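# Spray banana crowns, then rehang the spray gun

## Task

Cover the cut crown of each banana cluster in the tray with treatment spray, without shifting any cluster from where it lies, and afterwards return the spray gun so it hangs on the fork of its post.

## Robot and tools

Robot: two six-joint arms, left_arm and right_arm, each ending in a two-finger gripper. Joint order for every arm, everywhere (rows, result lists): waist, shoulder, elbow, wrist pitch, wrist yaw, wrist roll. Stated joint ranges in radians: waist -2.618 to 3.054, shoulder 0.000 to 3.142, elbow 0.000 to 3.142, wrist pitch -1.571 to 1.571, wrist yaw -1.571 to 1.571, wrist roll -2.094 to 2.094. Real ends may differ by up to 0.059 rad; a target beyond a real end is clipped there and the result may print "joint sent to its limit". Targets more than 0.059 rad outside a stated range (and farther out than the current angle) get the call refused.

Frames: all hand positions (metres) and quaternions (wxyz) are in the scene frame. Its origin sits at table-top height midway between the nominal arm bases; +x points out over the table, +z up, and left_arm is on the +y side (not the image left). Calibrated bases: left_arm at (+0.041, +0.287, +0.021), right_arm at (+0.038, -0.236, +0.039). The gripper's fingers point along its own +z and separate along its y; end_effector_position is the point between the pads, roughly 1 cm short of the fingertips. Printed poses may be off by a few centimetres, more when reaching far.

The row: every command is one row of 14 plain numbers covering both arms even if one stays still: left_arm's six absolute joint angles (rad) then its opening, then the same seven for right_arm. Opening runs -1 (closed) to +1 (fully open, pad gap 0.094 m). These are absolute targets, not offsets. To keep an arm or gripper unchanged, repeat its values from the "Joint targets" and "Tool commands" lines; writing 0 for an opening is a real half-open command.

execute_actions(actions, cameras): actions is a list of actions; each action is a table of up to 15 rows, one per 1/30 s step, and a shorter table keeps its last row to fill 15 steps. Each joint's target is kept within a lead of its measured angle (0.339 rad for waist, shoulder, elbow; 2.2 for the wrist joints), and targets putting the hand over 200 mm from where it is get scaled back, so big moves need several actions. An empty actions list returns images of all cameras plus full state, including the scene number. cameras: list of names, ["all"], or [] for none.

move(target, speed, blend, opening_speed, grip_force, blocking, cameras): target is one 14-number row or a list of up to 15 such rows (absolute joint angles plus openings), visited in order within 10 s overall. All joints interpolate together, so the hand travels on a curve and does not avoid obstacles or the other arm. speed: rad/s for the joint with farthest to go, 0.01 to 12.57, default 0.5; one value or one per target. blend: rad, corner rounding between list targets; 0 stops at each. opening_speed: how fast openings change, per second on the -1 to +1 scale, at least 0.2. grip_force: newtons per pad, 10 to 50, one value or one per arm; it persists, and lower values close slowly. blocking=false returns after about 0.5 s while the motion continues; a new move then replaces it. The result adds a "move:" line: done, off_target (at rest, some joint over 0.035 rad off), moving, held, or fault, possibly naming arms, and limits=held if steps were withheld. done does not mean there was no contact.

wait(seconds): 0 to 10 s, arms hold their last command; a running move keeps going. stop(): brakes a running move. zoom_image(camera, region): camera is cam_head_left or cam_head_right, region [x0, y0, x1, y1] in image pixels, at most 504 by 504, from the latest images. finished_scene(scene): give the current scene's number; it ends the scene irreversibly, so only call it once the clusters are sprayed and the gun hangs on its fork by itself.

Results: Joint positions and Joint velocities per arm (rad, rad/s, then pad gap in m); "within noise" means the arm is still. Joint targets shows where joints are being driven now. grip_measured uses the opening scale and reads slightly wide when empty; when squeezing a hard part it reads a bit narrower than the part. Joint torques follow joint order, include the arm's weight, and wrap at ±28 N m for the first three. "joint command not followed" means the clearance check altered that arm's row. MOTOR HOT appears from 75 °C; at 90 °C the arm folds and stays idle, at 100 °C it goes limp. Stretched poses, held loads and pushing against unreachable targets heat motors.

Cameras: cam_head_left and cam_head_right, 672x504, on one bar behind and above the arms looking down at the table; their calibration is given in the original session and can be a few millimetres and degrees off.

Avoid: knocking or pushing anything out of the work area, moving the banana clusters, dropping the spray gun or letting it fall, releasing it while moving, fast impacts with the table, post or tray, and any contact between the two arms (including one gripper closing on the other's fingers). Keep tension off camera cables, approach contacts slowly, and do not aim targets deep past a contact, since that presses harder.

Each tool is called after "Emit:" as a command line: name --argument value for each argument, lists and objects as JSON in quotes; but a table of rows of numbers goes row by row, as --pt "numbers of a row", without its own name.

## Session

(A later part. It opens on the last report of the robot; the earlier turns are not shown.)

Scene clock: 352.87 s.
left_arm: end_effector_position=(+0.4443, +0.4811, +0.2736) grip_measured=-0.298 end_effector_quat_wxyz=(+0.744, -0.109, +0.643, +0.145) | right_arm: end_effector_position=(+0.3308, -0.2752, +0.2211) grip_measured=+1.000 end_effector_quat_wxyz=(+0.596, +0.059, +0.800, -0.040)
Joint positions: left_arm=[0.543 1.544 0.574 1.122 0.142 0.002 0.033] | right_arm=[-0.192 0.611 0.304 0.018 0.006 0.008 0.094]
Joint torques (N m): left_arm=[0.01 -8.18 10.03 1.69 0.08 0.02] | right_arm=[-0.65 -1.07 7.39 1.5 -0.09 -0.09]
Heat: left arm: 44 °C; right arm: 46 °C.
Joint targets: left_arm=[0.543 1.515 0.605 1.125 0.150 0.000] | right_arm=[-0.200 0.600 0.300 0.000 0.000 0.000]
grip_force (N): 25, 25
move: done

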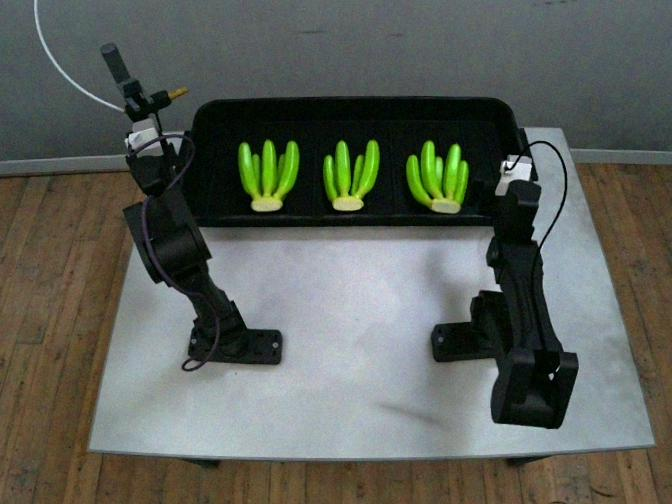

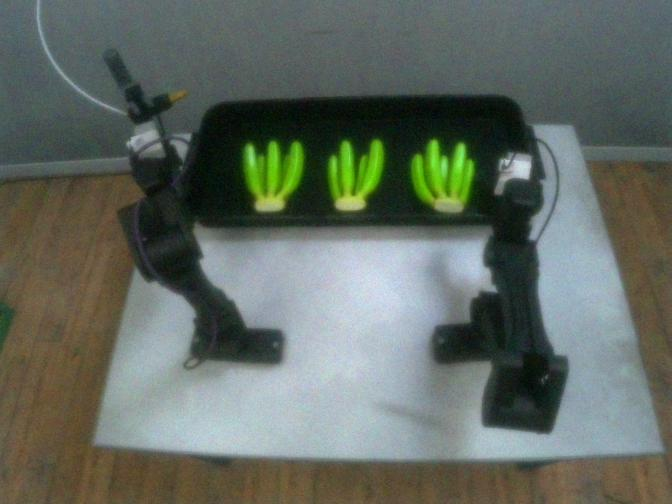

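Emit:
move --target '[0.543,1.455,0.605,1.075,0.15,0,-0.3,-0.2,0.6,0.3,0,0,0,1]' --speed 0.1 --cameras '["all"]'

Emit:
zoom_image --camera "cam_head_left" --region '[100, 60, 200, 180]'

Scene clock: 373.00 s.
left_arm: end_effector_position=(+0.4405, +0.4790, +0.2759) grip_measured=-0.298 end_effector_quat_wxyz=(+0.736, -0.114, +0.653, +0.140) | right_arm: end_effector_position=(+0.3308, -0.2752, +0.2211) grip_measured=+1.000 end_effector_quat_wxyz=(+0.596, +0.059, +0.800, -0.040)
Joint positions: left_arm=[0.543 1.491 0.574 1.04 0.142 -0.003 0.033] | right_arm=[-0.192 0.611 0.304 0.018 0.006 0.008 0.094]
Joint torques (N m): left_arm=[-0.05 -8.5 10.24 2.01 0.09 0.05] | right_arm=[-0.84 -1.01 7.57 1.5 -0.12 -0.08]
Heat: left arm: 44 °C; right arm: 46 °C.
Joint targets: left_arm=[0.543 1.455 0.605 1.075 0.150 0.000] | right_arm=[-0.200 0.600 0.300 0.000 0.000 0.000]
grip_force (N): 25, 25
move: off_target (left_arm); left_arm: the shoulder is farthest, 0.036 rad from its target

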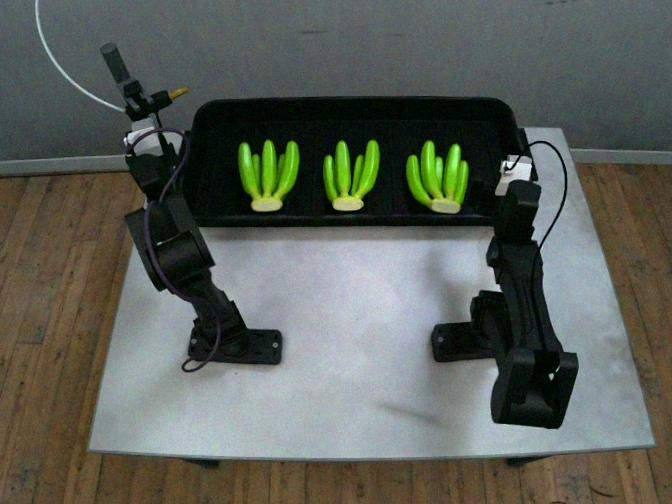

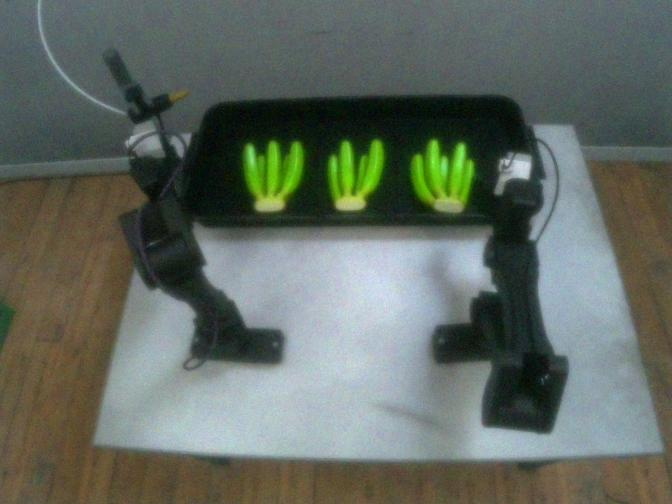

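Scaled by 4.200 from the camera's 672x504 image, which has a finer 960x720 frame.

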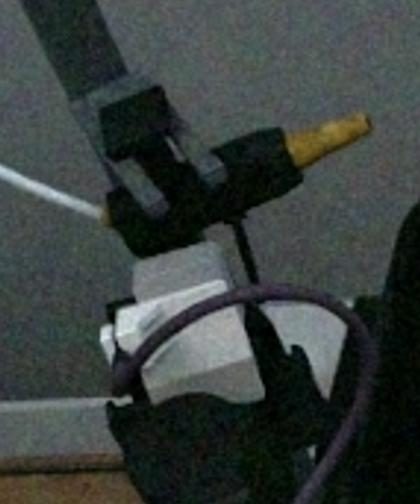

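Emit:
move --target '[0.543,1.535,0.590,1.155,0.15,0,-1,-0.2,0.6,0.3,0,0,0,1]' --speed 0.1 --opening_speed 0.3 --cameras '["cam_head_left"]'

Emit:
zoom_image --camera "cam_head_left" --region '[100, 60, 200, 180]'

Scene clock: 425.13 s.
left_arm: end_effector_position=(+0.4427, +0.4803, +0.2771) grip_measured=-0.451 end_effector_quat_wxyz=(+0.745, -0.108, +0.642, +0.146) | right_arm: end_effector_position=(+0.3308, -0.2752, +0.2211) grip_measured=+1.000 end_effector_quat_wxyz=(+0.596, +0.059, +0.800, -0.040)
Joint positions: left_arm=[0.543 1.526 0.574 1.106 0.142 0.005 0.026] | right_arm=[-0.192 0.611 0.304 0.018 0.006 0.008 0.094]
Joint torques (N m): left_arm=[-0.05 -4.93 8.59 2.13 0.07 -0.01] | right_arm=[-0.53 -1.05 7.51 1.49 -0.08 -0.06]
Motor temperatures (°C): left_arm=[27 37 32 45 26 26 26] | right_arm=[28 27 41 46 29 24 29]
Heat: left arm: 45 °C; right arm: 46 °C.
Joint targets: left_arm=[0.543 1.535 0.590 1.155 0.150 0.000] | right_arm=[-0.200 0.600 0.300 0.000 0.000 0.000]
grip_force (N): 25, 25
move: off_target (left_arm); left_arm: the wrist pitch is farthest, 0.049 rad from its target
Images, in order (width x height): cam_head_left 672x504.

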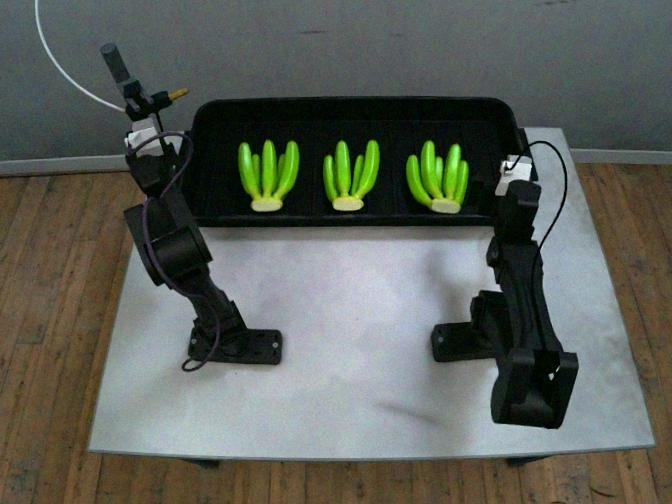

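Scaled by 4.200 from the camera's 672x504 image, which has a finer 960x720 frame.

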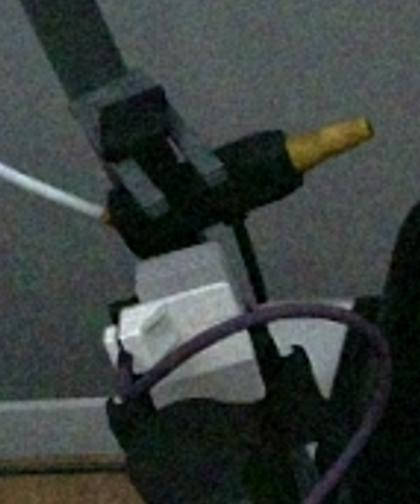

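Emit:
move --target '[0.543,1.475,0.610,1.085,0.15,0,-1,-0.2,0.6,0.3,0,0,0,1]' --speed 0.1 --cameras '["cam_head_left"]'

Emit:
zoom_image --camera "cam_head_left" --region '[100, 60, 200, 180]'

Scene clock: 437.07 s.
left_arm: end_effector_position=(+0.4416, +0.4797, +0.2759) grip_measured=-0.451 end_effector_quat_wxyz=(+0.739, -0.110, +0.649, +0.144) | right_arm: end_effector_position=(+0.3308, -0.2752, +0.2211) grip_measured=+1.000 end_effector_quat_wxyz=(+0.596, +0.059, +0.800, -0.040)
Joint positions: left_arm=[0.543 1.507 0.574 1.068 0.142 0.005 0.026] | right_arm=[-0.192 0.611 0.304 0.018 0.006 0.008 0.094]
Joint torques (N m): left_arm=[0.05 -8.2 10.59 1.85 0.08 -0.04] | right_arm=[-0.69 -1.02 7.64 1.46 -0.11 -0.03]
Heat: left arm: 45 °C; right arm: 46 °C.
Joint targets: left_arm=[0.543 1.475 0.610 1.085 0.150 0.000] | right_arm=[-0.200 0.600 0.300 0.000 0.000 0.000]
grip_force (N): 25, 25
move: off_target (left_arm); left_arm: the elbow is farthest, 0.036 rad from its target
Images, in order (width x height): cam_head_left 672x504.

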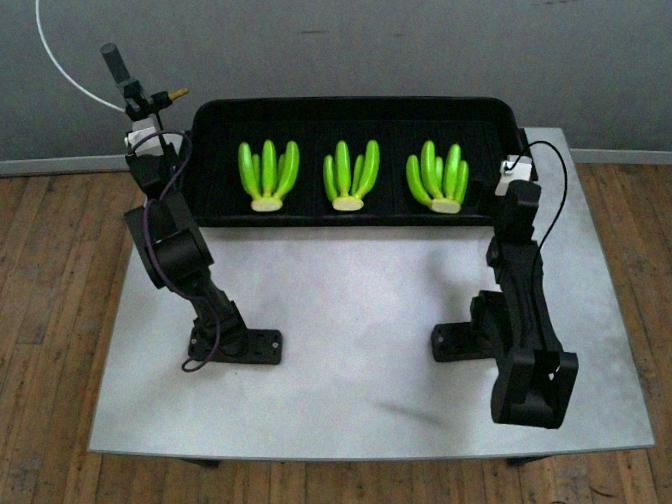

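Scaled by 4.200 from the camera's 672x504 image, which has a finer 960x720 frame.

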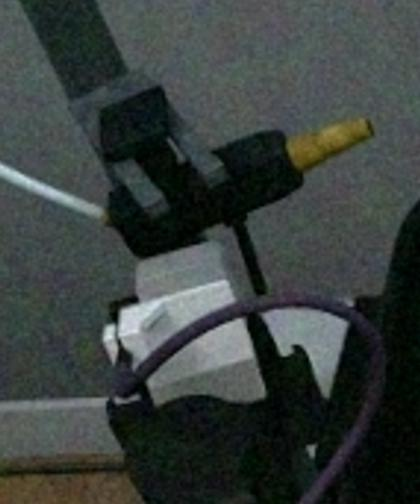

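Emit:
move --target '[0.543,1.42,0.630,1.04,0.15,0,-1,-0.2,0.6,0.3,0,0,0,1]' --speed 0.1 --cameras '["cam_head_left"]'

Emit:
zoom_image --camera "cam_head_left" --region '[100, 60, 200, 180]'

Scene clock: 454.13 s.
left_arm: end_effector_position=(+0.4391, +0.4783, +0.2795) grip_measured=-0.451 end_effector_quat_wxyz=(+0.731, -0.113, +0.658, +0.141) | right_arm: end_effector_position=(+0.3308, -0.2752, +0.2211) grip_measured=+1.000 end_effector_quat_wxyz=(+0.596, +0.059, +0.800, -0.040)
Joint positions: left_arm=[0.543 1.46 0.584 0.986 0.142 0.005 0.026] | right_arm=[-0.192 0.611 0.304 0.018 0.006 0.008 0.094]
Joint torques (N m): left_arm=[0.03 -8.65 11.97 2.2 0.08 -0.03] | right_arm=[-0.59 -1.06 7.35 1.54 -0.12 -0.05]
Heat: left arm: 44 °C; right arm: 46 °C.
Joint targets: left_arm=[0.543 1.420 0.630 1.040 0.150 0.000] | right_arm=[-0.200 0.600 0.300 0.000 0.000 0.000]
grip_force (N): 25, 25
move: off_target (left_arm); left_arm: the wrist pitch is farthest, 0.054 rad from its target
Images, in order (width x height): cam_head_left 672x504.

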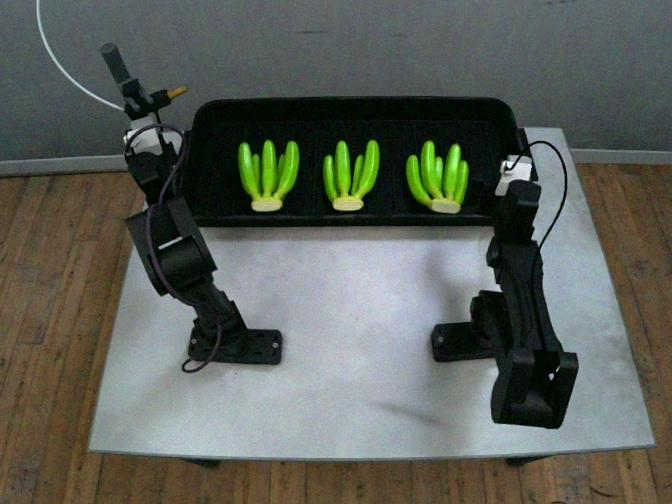

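Scaled by 4.200 from the camera's 672x504 image, which has a finer 960x720 frame.

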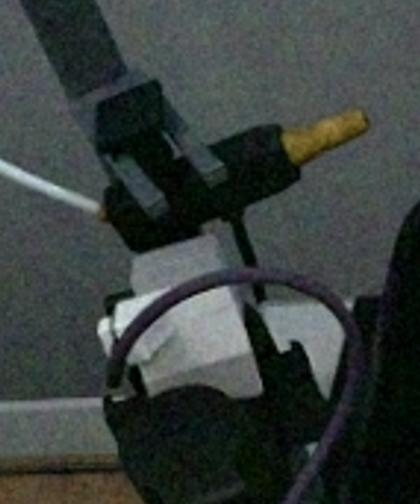

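Emit:
move --pt "0.543 1.475 0.60 1.08 0.15 0 -1 -0.2 0.6 0.3 0 0 0 1" --pt "0.547 1.28 0.465 1.03 0.15 0 -1 -0.2 0.6 0.3 0 0 0 1" --speed 0.12 --cameras '["all"]'

Emit:
zoom_image --camera "cam_head_left" --region '[100, 60, 200, 180]'

Scene clock: 473.53 s.
left_arm: end_effector_position=(+0.4118, +0.4637, +0.2777) grip_measured=-0.453 end_effector_quat_wxyz=(+0.728, -0.112, +0.661, +0.144) | right_arm: end_effector_position=(+0.3308, -0.2752, +0.2211) grip_measured=+1.000 end_effector_quat_wxyz=(+0.596, +0.059, +0.800, -0.040)
Joint positions: left_arm=[0.543 1.323 0.477 0.949 0.14 0.013 0.026] | right_arm=[-0.192 0.611 0.304 0.018 0.006 0.008 0.094]
Joint torques (N m): left_arm=[0.39 -7.77 6.45 2.45 0.11 -0.11] | right_arm=[-0.75 -1.1 7.54 1.45 -0.07 -0.08]
Heat: left arm: 48 °C; right arm: 46 °C.
Joint targets: left_arm=[0.547 1.280 0.465 1.030 0.150 0.000] | right_arm=[-0.200 0.600 0.300 0.000 0.000 0.000]
grip_force (N): 25, 25
move: off_target (left_arm); left_arm: the wrist pitch is farthest, 0.081 rad from its target

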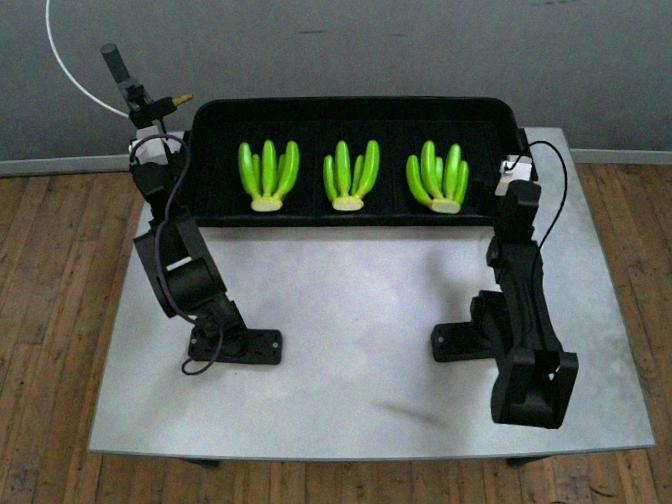

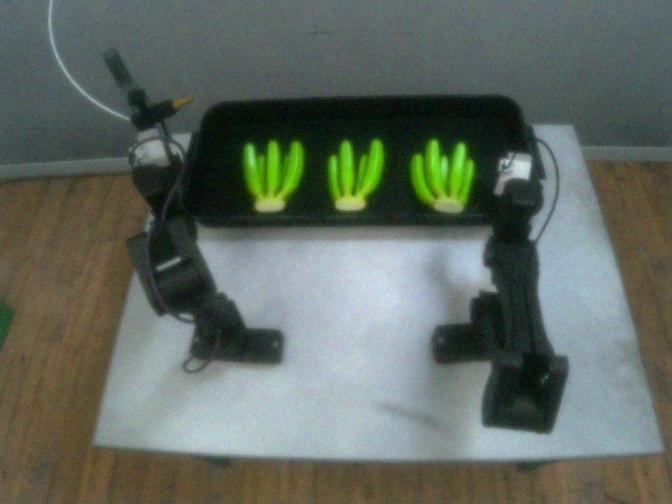

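Scaled by 4.200 from the camera's 672x504 image, which has a finer 960x720 frame.

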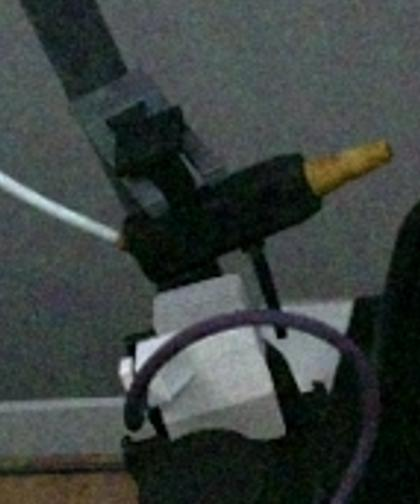

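Emit:
move --pt "0.55 1.07 0.385 0.90 0.15 0 -1 -0.2 0.6 0.3 0 0 0 1" --pt "0.553 0.86 0.32 0.74 0.15 0 -1 -0.2 0.6 0.3 0 0 0 1" --speed 0.15 --blend '[0.05,0]' --cameras '["all"]'

Emit:
zoom_image --camera "cam_head_left" --region '[100, 60, 220, 200]'

Scene clock: 486.70 s.
left_arm: end_effector_position=(+0.3493, +0.4290, +0.3003) grip_measured=-0.453 end_effector_quat_wxyz=(+0.740, -0.110, +0.648, +0.143) | right_arm: end_effector_position=(+0.3308, -0.2752, +0.2211) grip_measured=+1.000 end_effector_quat_wxyz=(+0.596, +0.059, +0.800, -0.040)
Joint positions: left_arm=[0.545 0.882 0.328 0.692 0.146 0.003 0.026] | right_arm=[-0.192 0.611 0.304 0.018 0.006 0.008 0.094]
Joint torques (N m): left_arm=[0.77 -3.17 7.5 2.13 0.04 0.03] | right_arm=[-0.64 -1.02 7.25 1.46 -0.1 -0.06]
Heat: left arm: 49 °C; right arm: 46 °C.
Joint targets: left_arm=[0.553 0.860 0.320 0.740 0.150 0.000] | right_arm=[-0.200 0.600 0.300 0.000 0.000 0.000]
grip_force (N): 25, 25
move: off_target (left_arm); left_arm: the wrist pitch is farthest, 0.048 rad from its target

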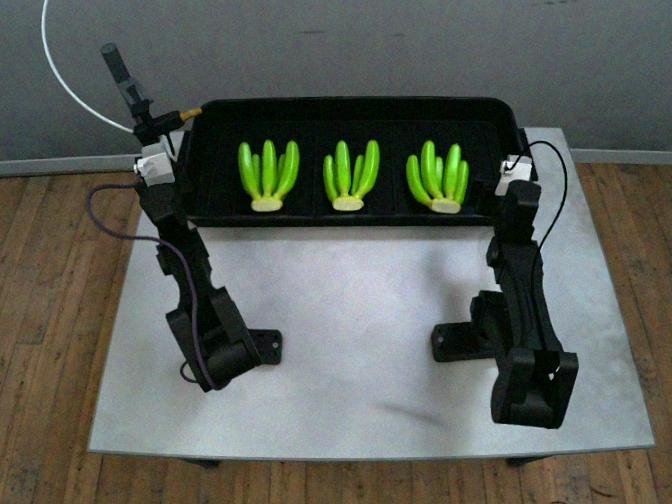

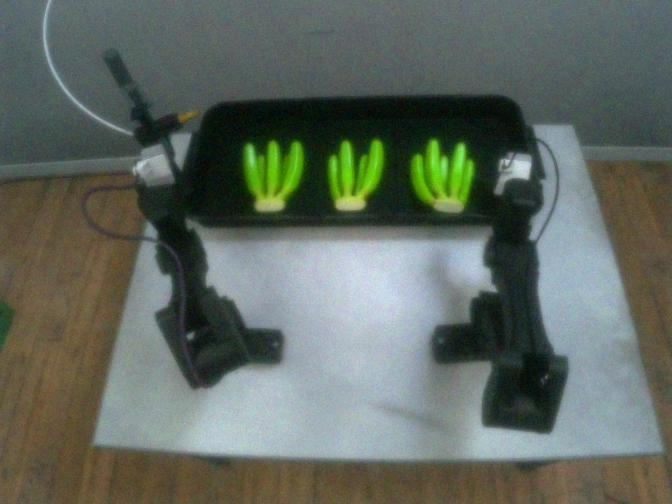

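Scaled by 3.600 from the camera's 672x504 image, which has a finer 960x720 frame.

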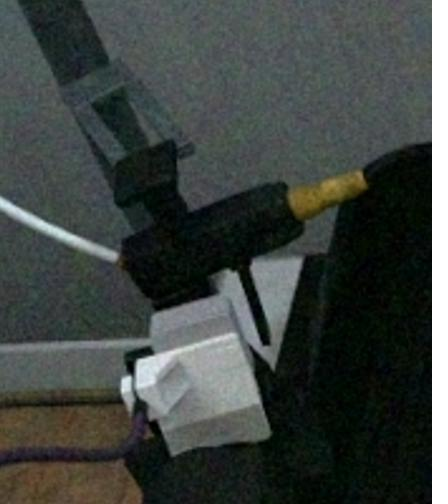

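Emit:
move --pt "0.553 0.86 0.33 0.77 0.15 0 -1 -0.2 0.6 0.3 0 0 0 1" --pt "0.552 1.06 0.395 0.93 0.15 0 -1 -0.2 0.6 0.3 0 0 0 1" --speed 0.12 --cameras '["all"]'

Emit:
zoom_image --camera "cam_head_left" --region '[100, 60, 200, 180]'

Scene clock: 520.60 s.
left_arm: end_effector_position=(+0.3696, +0.4395, +0.2975) grip_measured=-0.453 end_effector_quat_wxyz=(+0.749, -0.105, +0.638, +0.145) | right_arm: end_effector_position=(+0.3308, -0.2752, +0.2211) grip_measured=+1.000 end_effector_quat_wxyz=(+0.596, +0.059, +0.800, -0.040)
Joint positions: left_arm=[0.545 1.06 0.352 0.873 0.149 0.003 0.026] | right_arm=[-0.192 0.611 0.304 0.018 0.006 0.008 0.094]
Joint torques (N m): left_arm=[0.58 -2.29 12.11 2.22 -0.01 -0.01] | right_arm=[-0.72 -1.18 7.66 1.51 -0.07 -0.02]
Motor temperatures (°C): left_arm=[27 32 32 49 26 26 27] | right_arm=[27 26 42 46 29 24 29]
Heat: left arm: 49 °C; right arm: 46 °C.
Joint targets: left_arm=[0.552 1.060 0.395 0.930 0.150 0.000] | right_arm=[-0.200 0.600 0.300 0.000 0.000 0.000]
grip_force (N): 25, 25
move: off_target (left_arm); left_arm: the wrist pitch is farthest, 0.057 rad from its target

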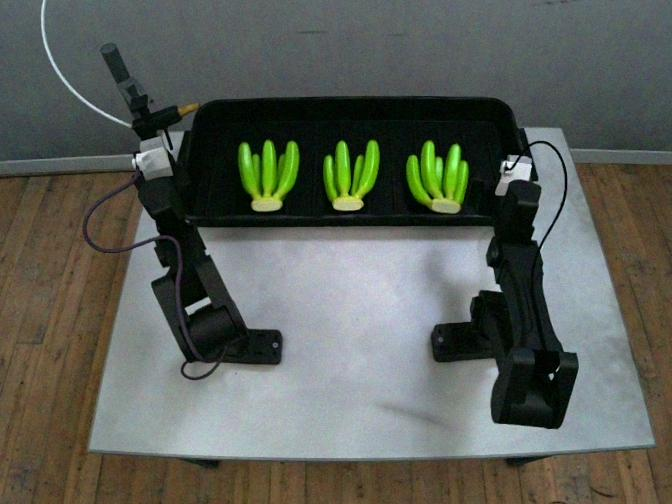

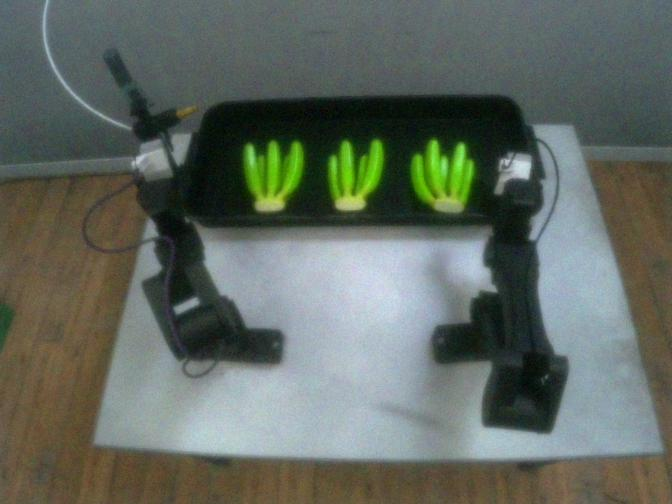

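Scaled by 4.200 from the camera's 672x504 image, which has a finer 960x720 frame.

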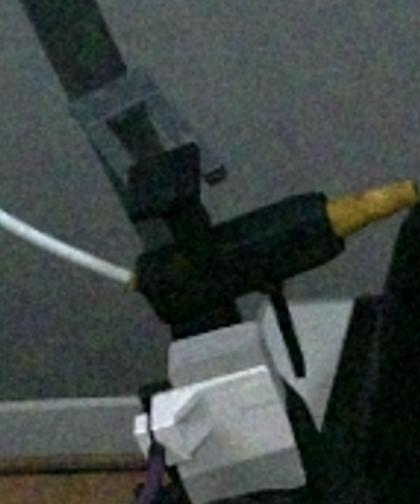

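Emit:
move --pt "0.550 1.28 0.50 1.06 0.15 0 -1 -0.2 0.6 0.3 0 0 0 1" --speed 0.12 --cameras '["all"]'

Emit:
zoom_image --camera "cam_head_left" --region '[100, 60, 200, 180]'

Scene clock: 531.93 s.
left_arm: end_effector_position=(+0.4031, +0.4544, +0.2982) grip_measured=-0.455 end_effector_quat_wxyz=(+0.754, -0.095, +0.634, +0.143) | right_arm: end_effector_position=(+0.3308, -0.2752, +0.2211) grip_measured=+1.000 end_effector_quat_wxyz=(+0.596, +0.059, +0.800, -0.040)
Joint positions: left_arm=[0.545 1.276 0.452 1.006 0.167 0.009 0.026] | right_arm=[-0.192 0.611 0.304 0.018 0.006 0.008 0.094]
Joint torques (N m): left_arm=[0.51 -3.43 12.3 2.14 -0.22 -0.07] | right_arm=[-0.46 -1.03 7.73 1.45 -0.12 -0.03]
Heat: left arm: 50 °C; right arm: 46 °C.
Joint targets: left_arm=[0.550 1.280 0.500 1.060 0.150 0.000] | right_arm=[-0.200 0.600 0.300 0.000 0.000 0.000]
grip_force (N): 25, 25
move: off_target (left_arm); left_arm: the wrist pitch is farthest, 0.054 rad from its target

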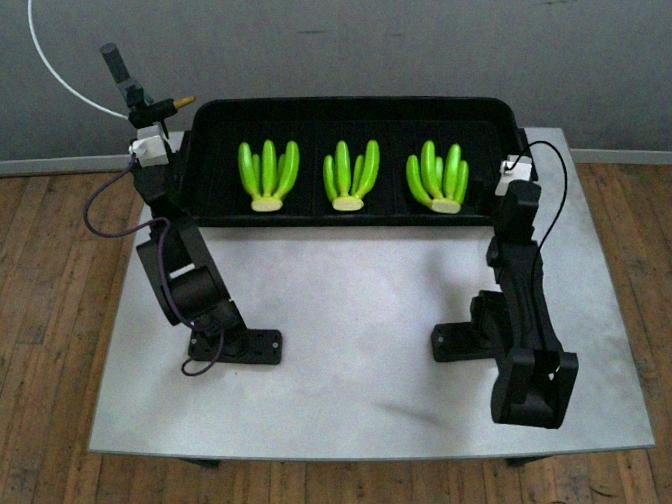

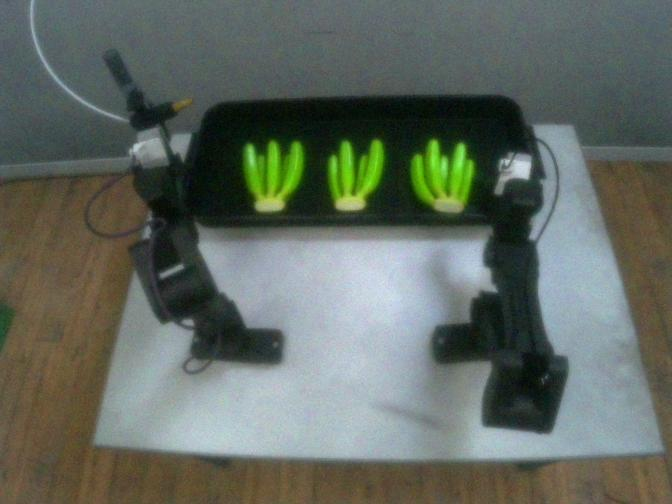

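Scaled by 4.200 from the camera's 672x504 image, which has a finer 960x720 frame.

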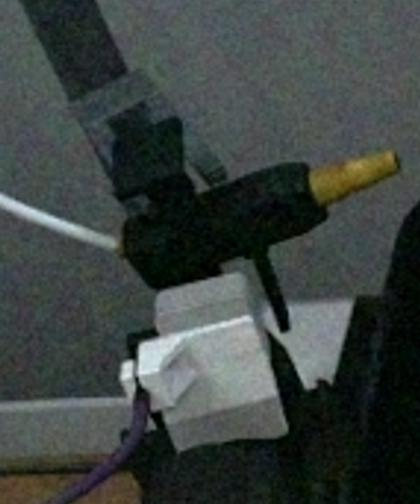

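Emit:
move --pt "0.550 0.937 0.412 0.733 0.15 0 -1 -0.2 0.6 0.3 0 0 0 1" --pt "0.550 0.97 0.365 0.80 0.15 0 -1 -0.2 0.6 0.3 0 0 0 1" --speed 0.15 --cameras '["all"]'

Emit:
zoom_image --camera "cam_head_left" --region '[100, 60, 200, 180]'

Scene clock: 554.20 s.
left_arm: end_effector_position=(+0.3637, +0.4326, +0.3042) grip_measured=-0.455 end_effector_quat_wxyz=(+0.742, -0.100, +0.649, +0.139) | right_arm: end_effector_position=(+0.3308, -0.2752, +0.2211) grip_measured=+1.000 end_effector_quat_wxyz=(+0.596, +0.059, +0.800, -0.040)
Joint positions: left_arm=[0.545 0.972 0.372 0.741 0.167 0.009 0.026] | right_arm=[-0.192 0.611 0.304 0.018 0.006 0.008 0.094]
Joint torques (N m): left_arm=[0.4 -1.94 7.53 2.27 -0.24 -0.09] | right_arm=[-0.61 -0.95 7.51 1.47 -0.07 -0.07]
Heat: left arm: 50 °C; right arm: 46 °C.
Joint targets: left_arm=[0.550 0.970 0.365 0.800 0.150 0.000] | right_arm=[-0.200 0.600 0.300 0.000 0.000 0.000]
grip_force (N): 25, 25
move: off_target (left_arm); left_arm: the wrist pitch is farthest, 0.059 rad from its target

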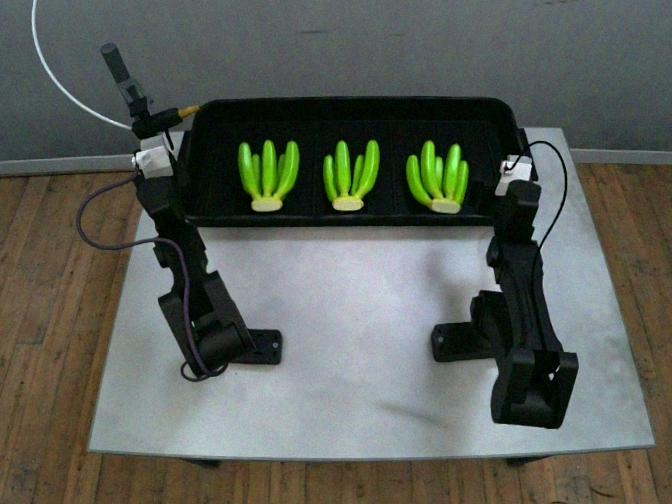

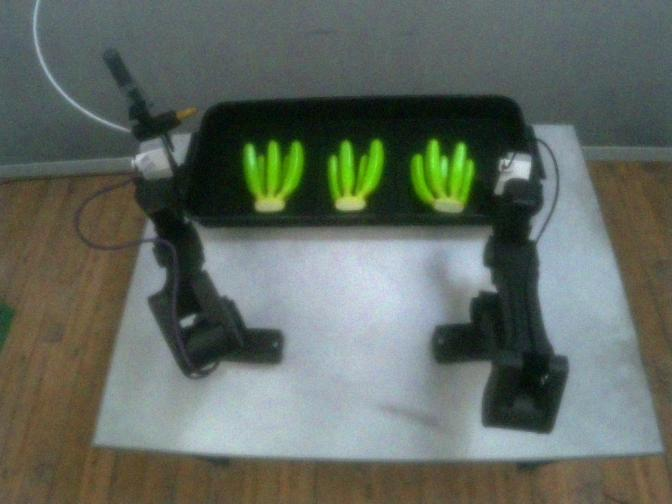

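Scaled by 4.200 from the camera's 672x504 image, which has a finer 960x720 frame.

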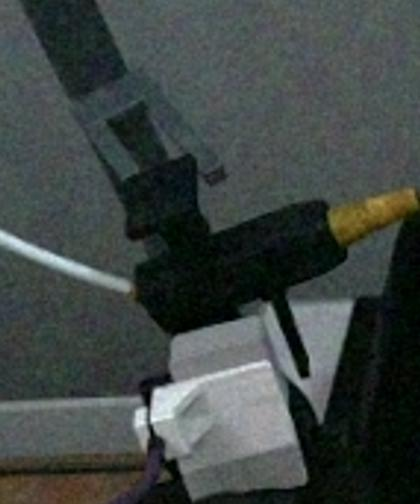

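Emit:
move --pt "0.550 0.95 0.34 0.775 0.15 0.2 -1 -0.2 0.6 0.3 0 0 0 1" --speed 0.15 --cameras '["all"]'

Emit:
zoom_image --camera "cam_head_left" --region '[100, 60, 200, 180]'

Emit:
zoom_image --camera "cam_head_right" --region '[100, 60, 200, 180]'

Scene clock: 575.93 s.
left_arm: end_effector_position=(+0.3626, +0.4319, +0.2911) grip_measured=-0.455 end_effector_quat_wxyz=(+0.716, -0.038, +0.666, +0.206) | right_arm: end_effector_position=(+0.3308, -0.2752, +0.2211) grip_measured=+1.000 end_effector_quat_wxyz=(+0.596, +0.059, +0.800, -0.040)
Joint positions: left_arm=[0.545 0.972 0.348 0.735 0.167 0.204 0.026] | right_arm=[-0.192 0.611 0.304 0.018 0.006 0.008 0.094]
Joint torques (N m): left_arm=[0.51 -3.58 7.46 2.08 -0.23 0.01] | right_arm=[-0.91 -1.02 7.46 1.4 -0.07 -0.05]
Heat: left arm: 51 °C; right arm: 46 °C.
Joint targets: left_arm=[0.550 0.950 0.340 0.775 0.150 0.200] | right_arm=[-0.200 0.600 0.300 0.000 0.000 0.000]
grip_force (N): 25, 25
move: off_target (left_arm); left_arm: the wrist pitch is farthest, 0.040 rad from its target

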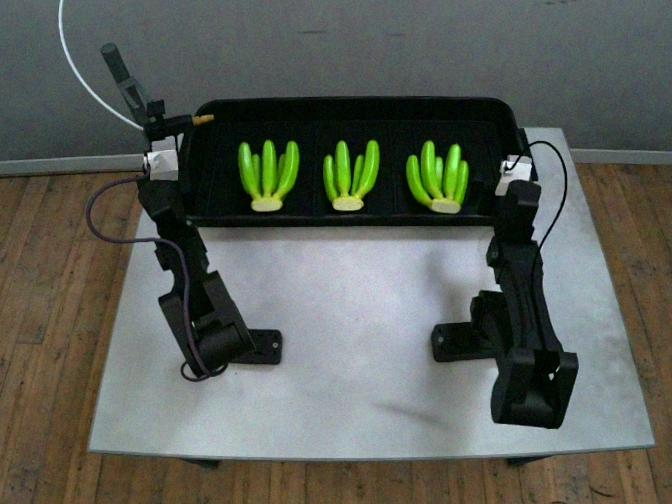

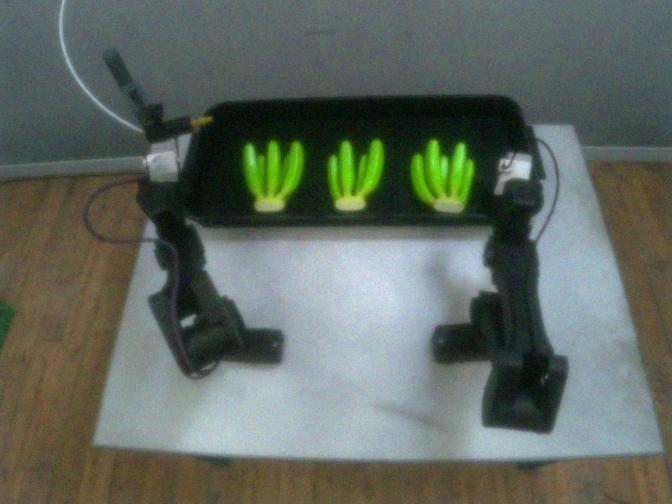

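Scaled by 4.200 from the camera's 672x504 image, which has a finer 960x720 frame.

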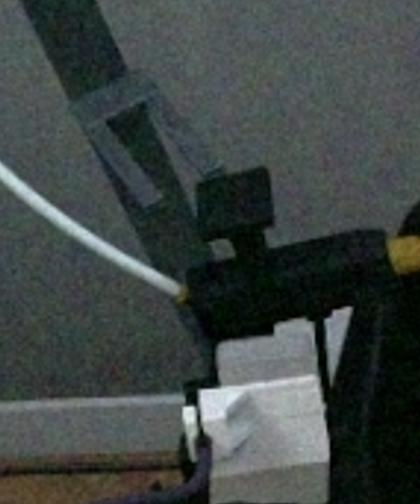

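Scaled by 4.200 from the camera's 672x504 image, which has a finer 960x720 frame.

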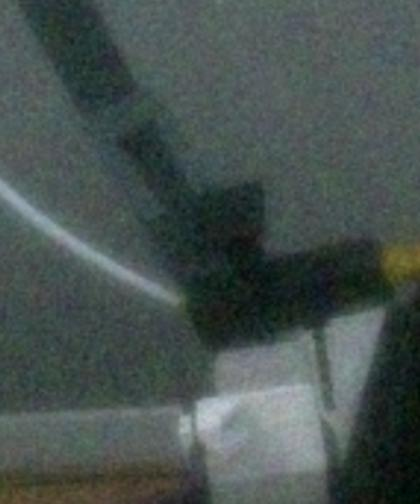

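Emit:
move --pt "0.550 0.95 0.31 0.755 0.15 0.0 -1 -0.2 0.6 0.3 0 0 0 1" --speed 0.15 --cameras '["all"]'

Emit:
zoom_image --camera "cam_head_left" --region '[100, 60, 200, 180]'

Emit:
zoom_image --camera "cam_head_right" --region '[100, 60, 200, 180]'

Scene clock: 606.03 s.
left_arm: end_effector_position=(+0.3610, +0.4311, +0.2715) grip_measured=-0.455 end_effector_quat_wxyz=(+0.716, -0.108, +0.677, +0.130) | right_arm: end_effector_position=(+0.3308, -0.2752, +0.2211) grip_measured=+1.000 end_effector_quat_wxyz=(+0.596, +0.059, +0.800, -0.040)
Joint positions: left_arm=[0.545 0.972 0.318 0.714 0.167 0.011 0.026] | right_arm=[-0.192 0.611 0.304 0.018 0.006 0.008 0.094]
Joint torques (N m): left_arm=[0.42 -3.58 7.38 2.08 -0.21 -0.06] | right_arm=[-0.59 -1.09 7.53 1.46 -0.08 -0.06]
Heat: left arm: 49 °C; right arm: 46 °C.
Joint targets: left_arm=[0.550 0.950 0.310 0.755 0.150 0.000] | right_arm=[-0.200 0.600 0.300 0.000 0.000 0.000]
grip_force (N): 25, 25
move: off_target (left_arm); left_arm: the wrist pitch is farthest, 0.041 rad from its target

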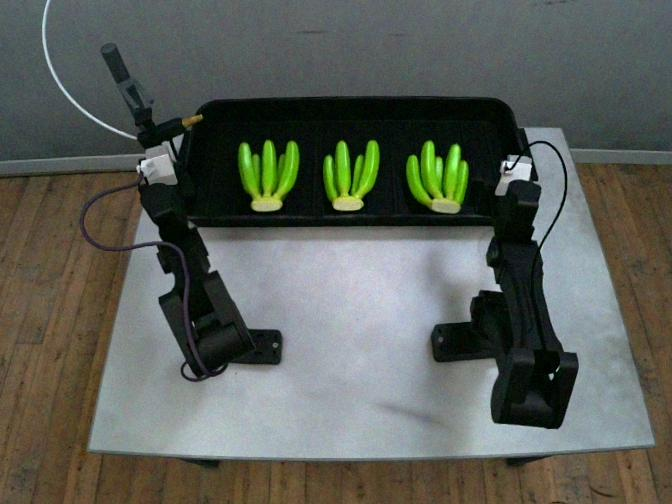

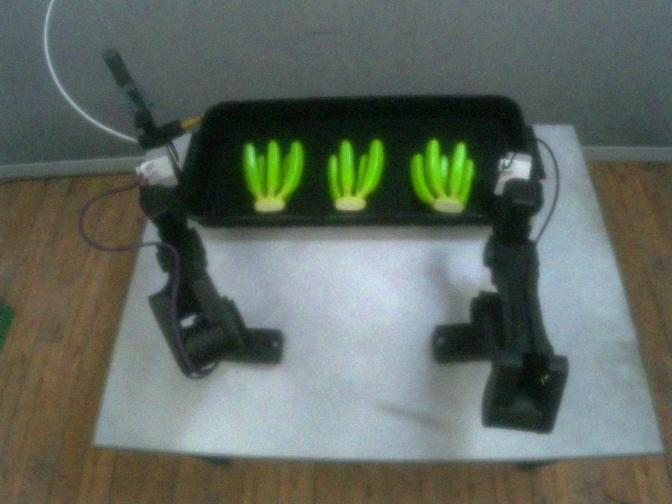

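Scaled by 4.200 from the camera's 672x504 image, which has a finer 960x720 frame.

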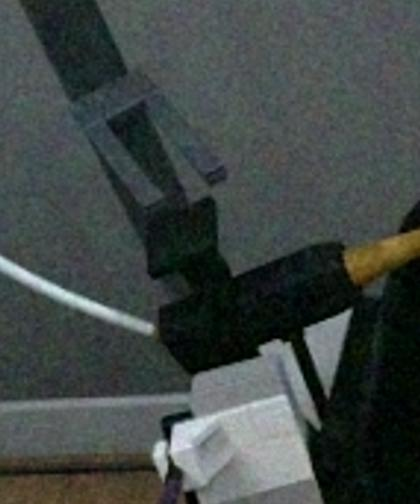

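Scaled by 4.200 from the camera's 672x504 image, which has a finer 960x720 frame.

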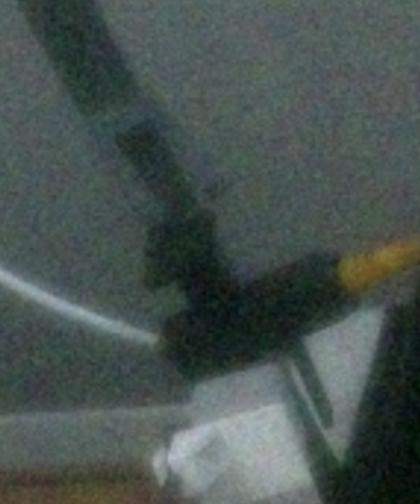

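Emit:
move --pt "0.521 0.95 0.36 0.785 0.15 0.1 -1 -0.2 0.6 0.3 0 0 0 1" --pt "0.521 1.02 0.41 0.795 0.15 0.1 -1 -0.2 0.6 0.3 0 0 0 1" --speed 0.12 --blend '[0.03,0]' --cameras '["all"]'

Emit:
zoom_image --camera "cam_head_left" --region '[100, 60, 200, 180]'

Scene clock: 631.90 s.
left_arm: end_effector_position=(+0.3727, +0.4306, +0.2836) grip_measured=-0.455 end_effector_quat_wxyz=(+0.717, -0.070, +0.675, +0.159) | right_arm: end_effector_position=(+0.3308, -0.2752, +0.2211) grip_measured=+1.000 end_effector_quat_wxyz=(+0.596, +0.059, +0.800, -0.040)
Joint positions: left_arm=[0.528 1.021 0.367 0.735 0.167 0.101 0.026] | right_arm=[-0.192 0.611 0.304 0.018 0.006 0.008 0.094]
Joint torques (N m): left_arm=[-0.81 -2.07 12.33 2.31 -0.22 -0.03] | right_arm=[-0.72 -0.98 7.47 1.49 -0.1 -0.11]
Heat: left arm: 50 °C; right arm: 46 °C.
Joint targets: left_arm=[0.521 1.020 0.410 0.795 0.150 0.100] | right_arm=[-0.200 0.600 0.300 0.000 0.000 0.000]
grip_force (N): 25, 25
move: off_target (left_arm); left_arm: the wrist pitch is farthest, 0.060 rad from its target

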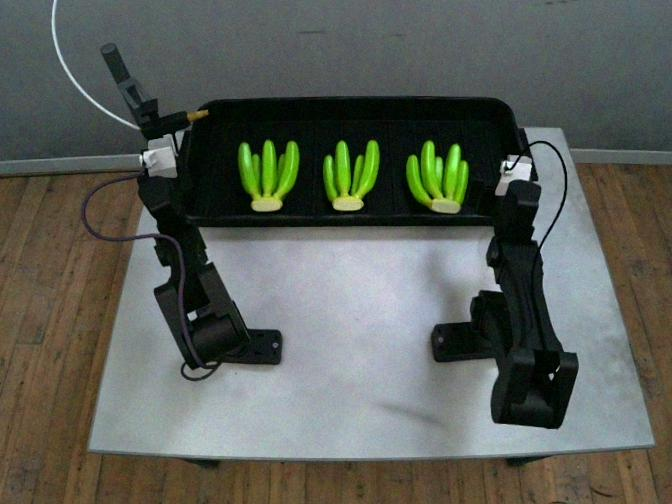

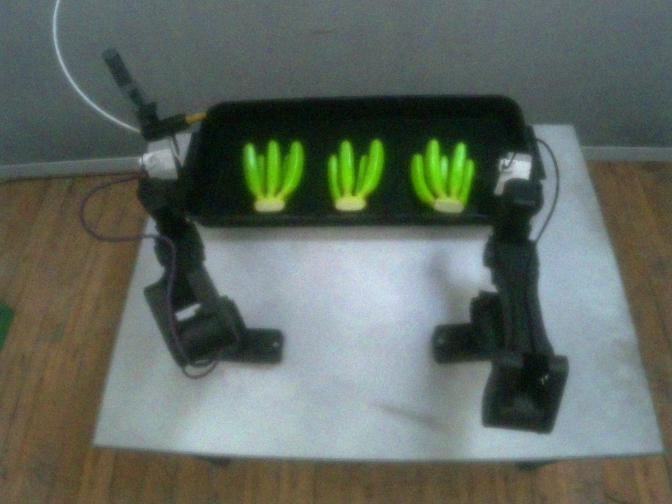

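Scaled by 4.200 from the camera's 672x504 image, which has a finer 960x720 frame.

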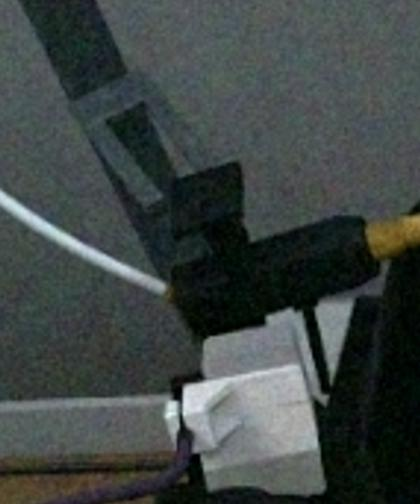

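Emit:
move --pt "0.521 1.02 0.425 0.815 0.15 0.1 -1 -0.2 0.6 0.3 0 0 0 1" --pt "0.536 1.247 0.531 0.925 0.15 0.1 -1 -0.2 0.6 0.3 0 0 0 1" --speed 0.12 --blend '[0.01,0]' --cameras '["all"]'

Emit:
zoom_image --camera "cam_head_left" --region '[100, 60, 200, 180]'

Scene clock: 648.30 s.
left_arm: end_effector_position=(+0.4076, +0.4492, +0.2975) grip_measured=-0.456 end_effector_quat_wxyz=(+0.732, -0.063, +0.658, +0.167) | right_arm: end_effector_position=(+0.3308, -0.2752, +0.2211) grip_measured=+1.000 end_effector_quat_wxyz=(+0.596, +0.059, +0.800, -0.040)
Joint positions: left_arm=[0.528 1.24 0.485 0.884 0.167 0.107 0.026] | right_arm=[-0.192 0.611 0.304 0.018 0.006 0.008 0.094]
Joint torques (N m): left_arm=[0.91 -3.12 12.27 2.05 -0.23 0.04] | right_arm=[-0.75 -1.06 7.43 1.5 -0.08 -0.06]
Heat: left arm: 50 °C; right arm: 46 °C.
Joint targets: left_arm=[0.536 1.247 0.531 0.925 0.150 0.100] | right_arm=[-0.200 0.600 0.300 0.000 0.000 0.000]
grip_force (N): 25, 25
move: off_target (left_arm); left_arm: the elbow is farthest, 0.046 rad from its target

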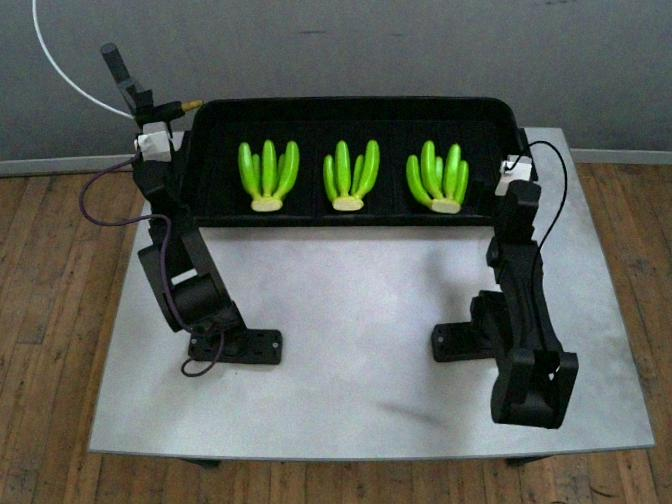

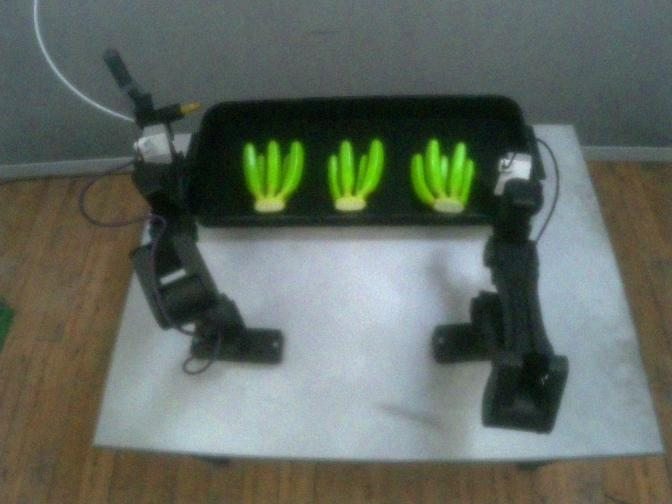

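Scaled by 4.200 from the camera's 672x504 image, which has a finer 960x720 frame.

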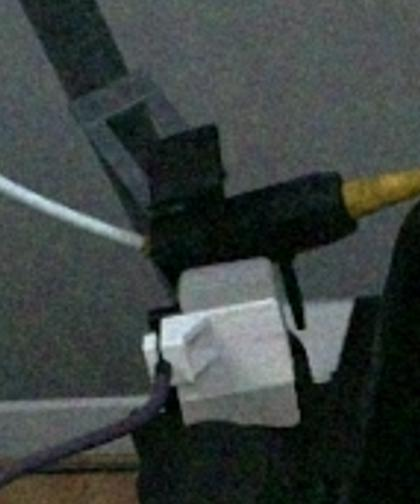

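Emit:
move --pt "0.521 1.02 0.425 0.815 0.15 0.1 -1 -0.2 0.6 0.3 0 0 0 1" --pt "0.521 0.99 0.36 0.78 0.15 0.1 -1 -0.2 0.6 0.3 0 0 0 1" --speed 0.12 --blend '[0.01,0]' --cameras '["all"]'

Emit:
zoom_image --camera "cam_head_left" --region '[100, 60, 200, 180]'

Scene clock: 671.30 s.
left_arm: end_effector_position=(+0.3720, +0.4303, +0.2870) grip_measured=-0.456 end_effector_quat_wxyz=(+0.721, -0.067, +0.671, +0.163) | right_arm: end_effector_position=(+0.3308, -0.2752, +0.2211) grip_measured=+1.000 end_effector_quat_wxyz=(+0.596, +0.059, +0.800, -0.040)
Joint positions: left_arm=[0.528 1.017 0.367 0.742 0.167 0.107 0.026] | right_arm=[-0.192 0.611 0.304 0.018 0.006 0.008 0.094]
Joint torques (N m): left_arm=[-0.83 -4.3 7.41 2.03 -0.22 -0.06] | right_arm=[-0.65 -1.01 7.47 1.5 -0.07 -0.04]
Heat: left arm: 49 °C; right arm: 46 °C.
Joint targets: left_arm=[0.521 0.990 0.360 0.780 0.150 0.100] | right_arm=[-0.200 0.600 0.300 0.000 0.000 0.000]
grip_force (N): 25, 25
move: off_target (left_arm); left_arm: the wrist pitch is farthest, 0.038 rad from its target

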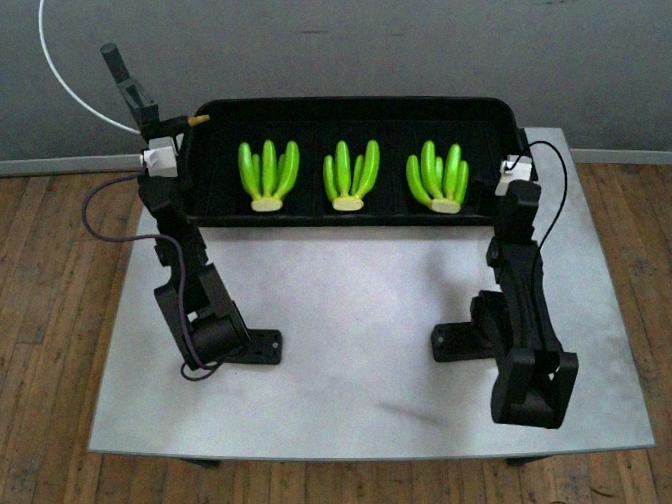

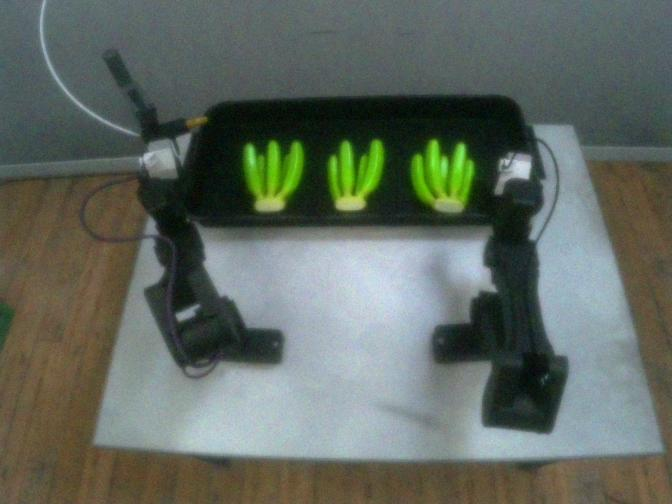

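Scaled by 4.200 from the camera's 672x504 image, which has a finer 960x720 frame.

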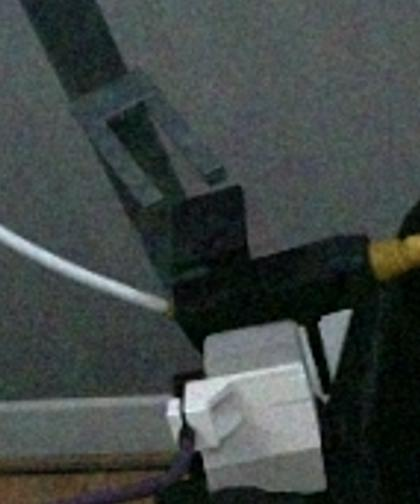

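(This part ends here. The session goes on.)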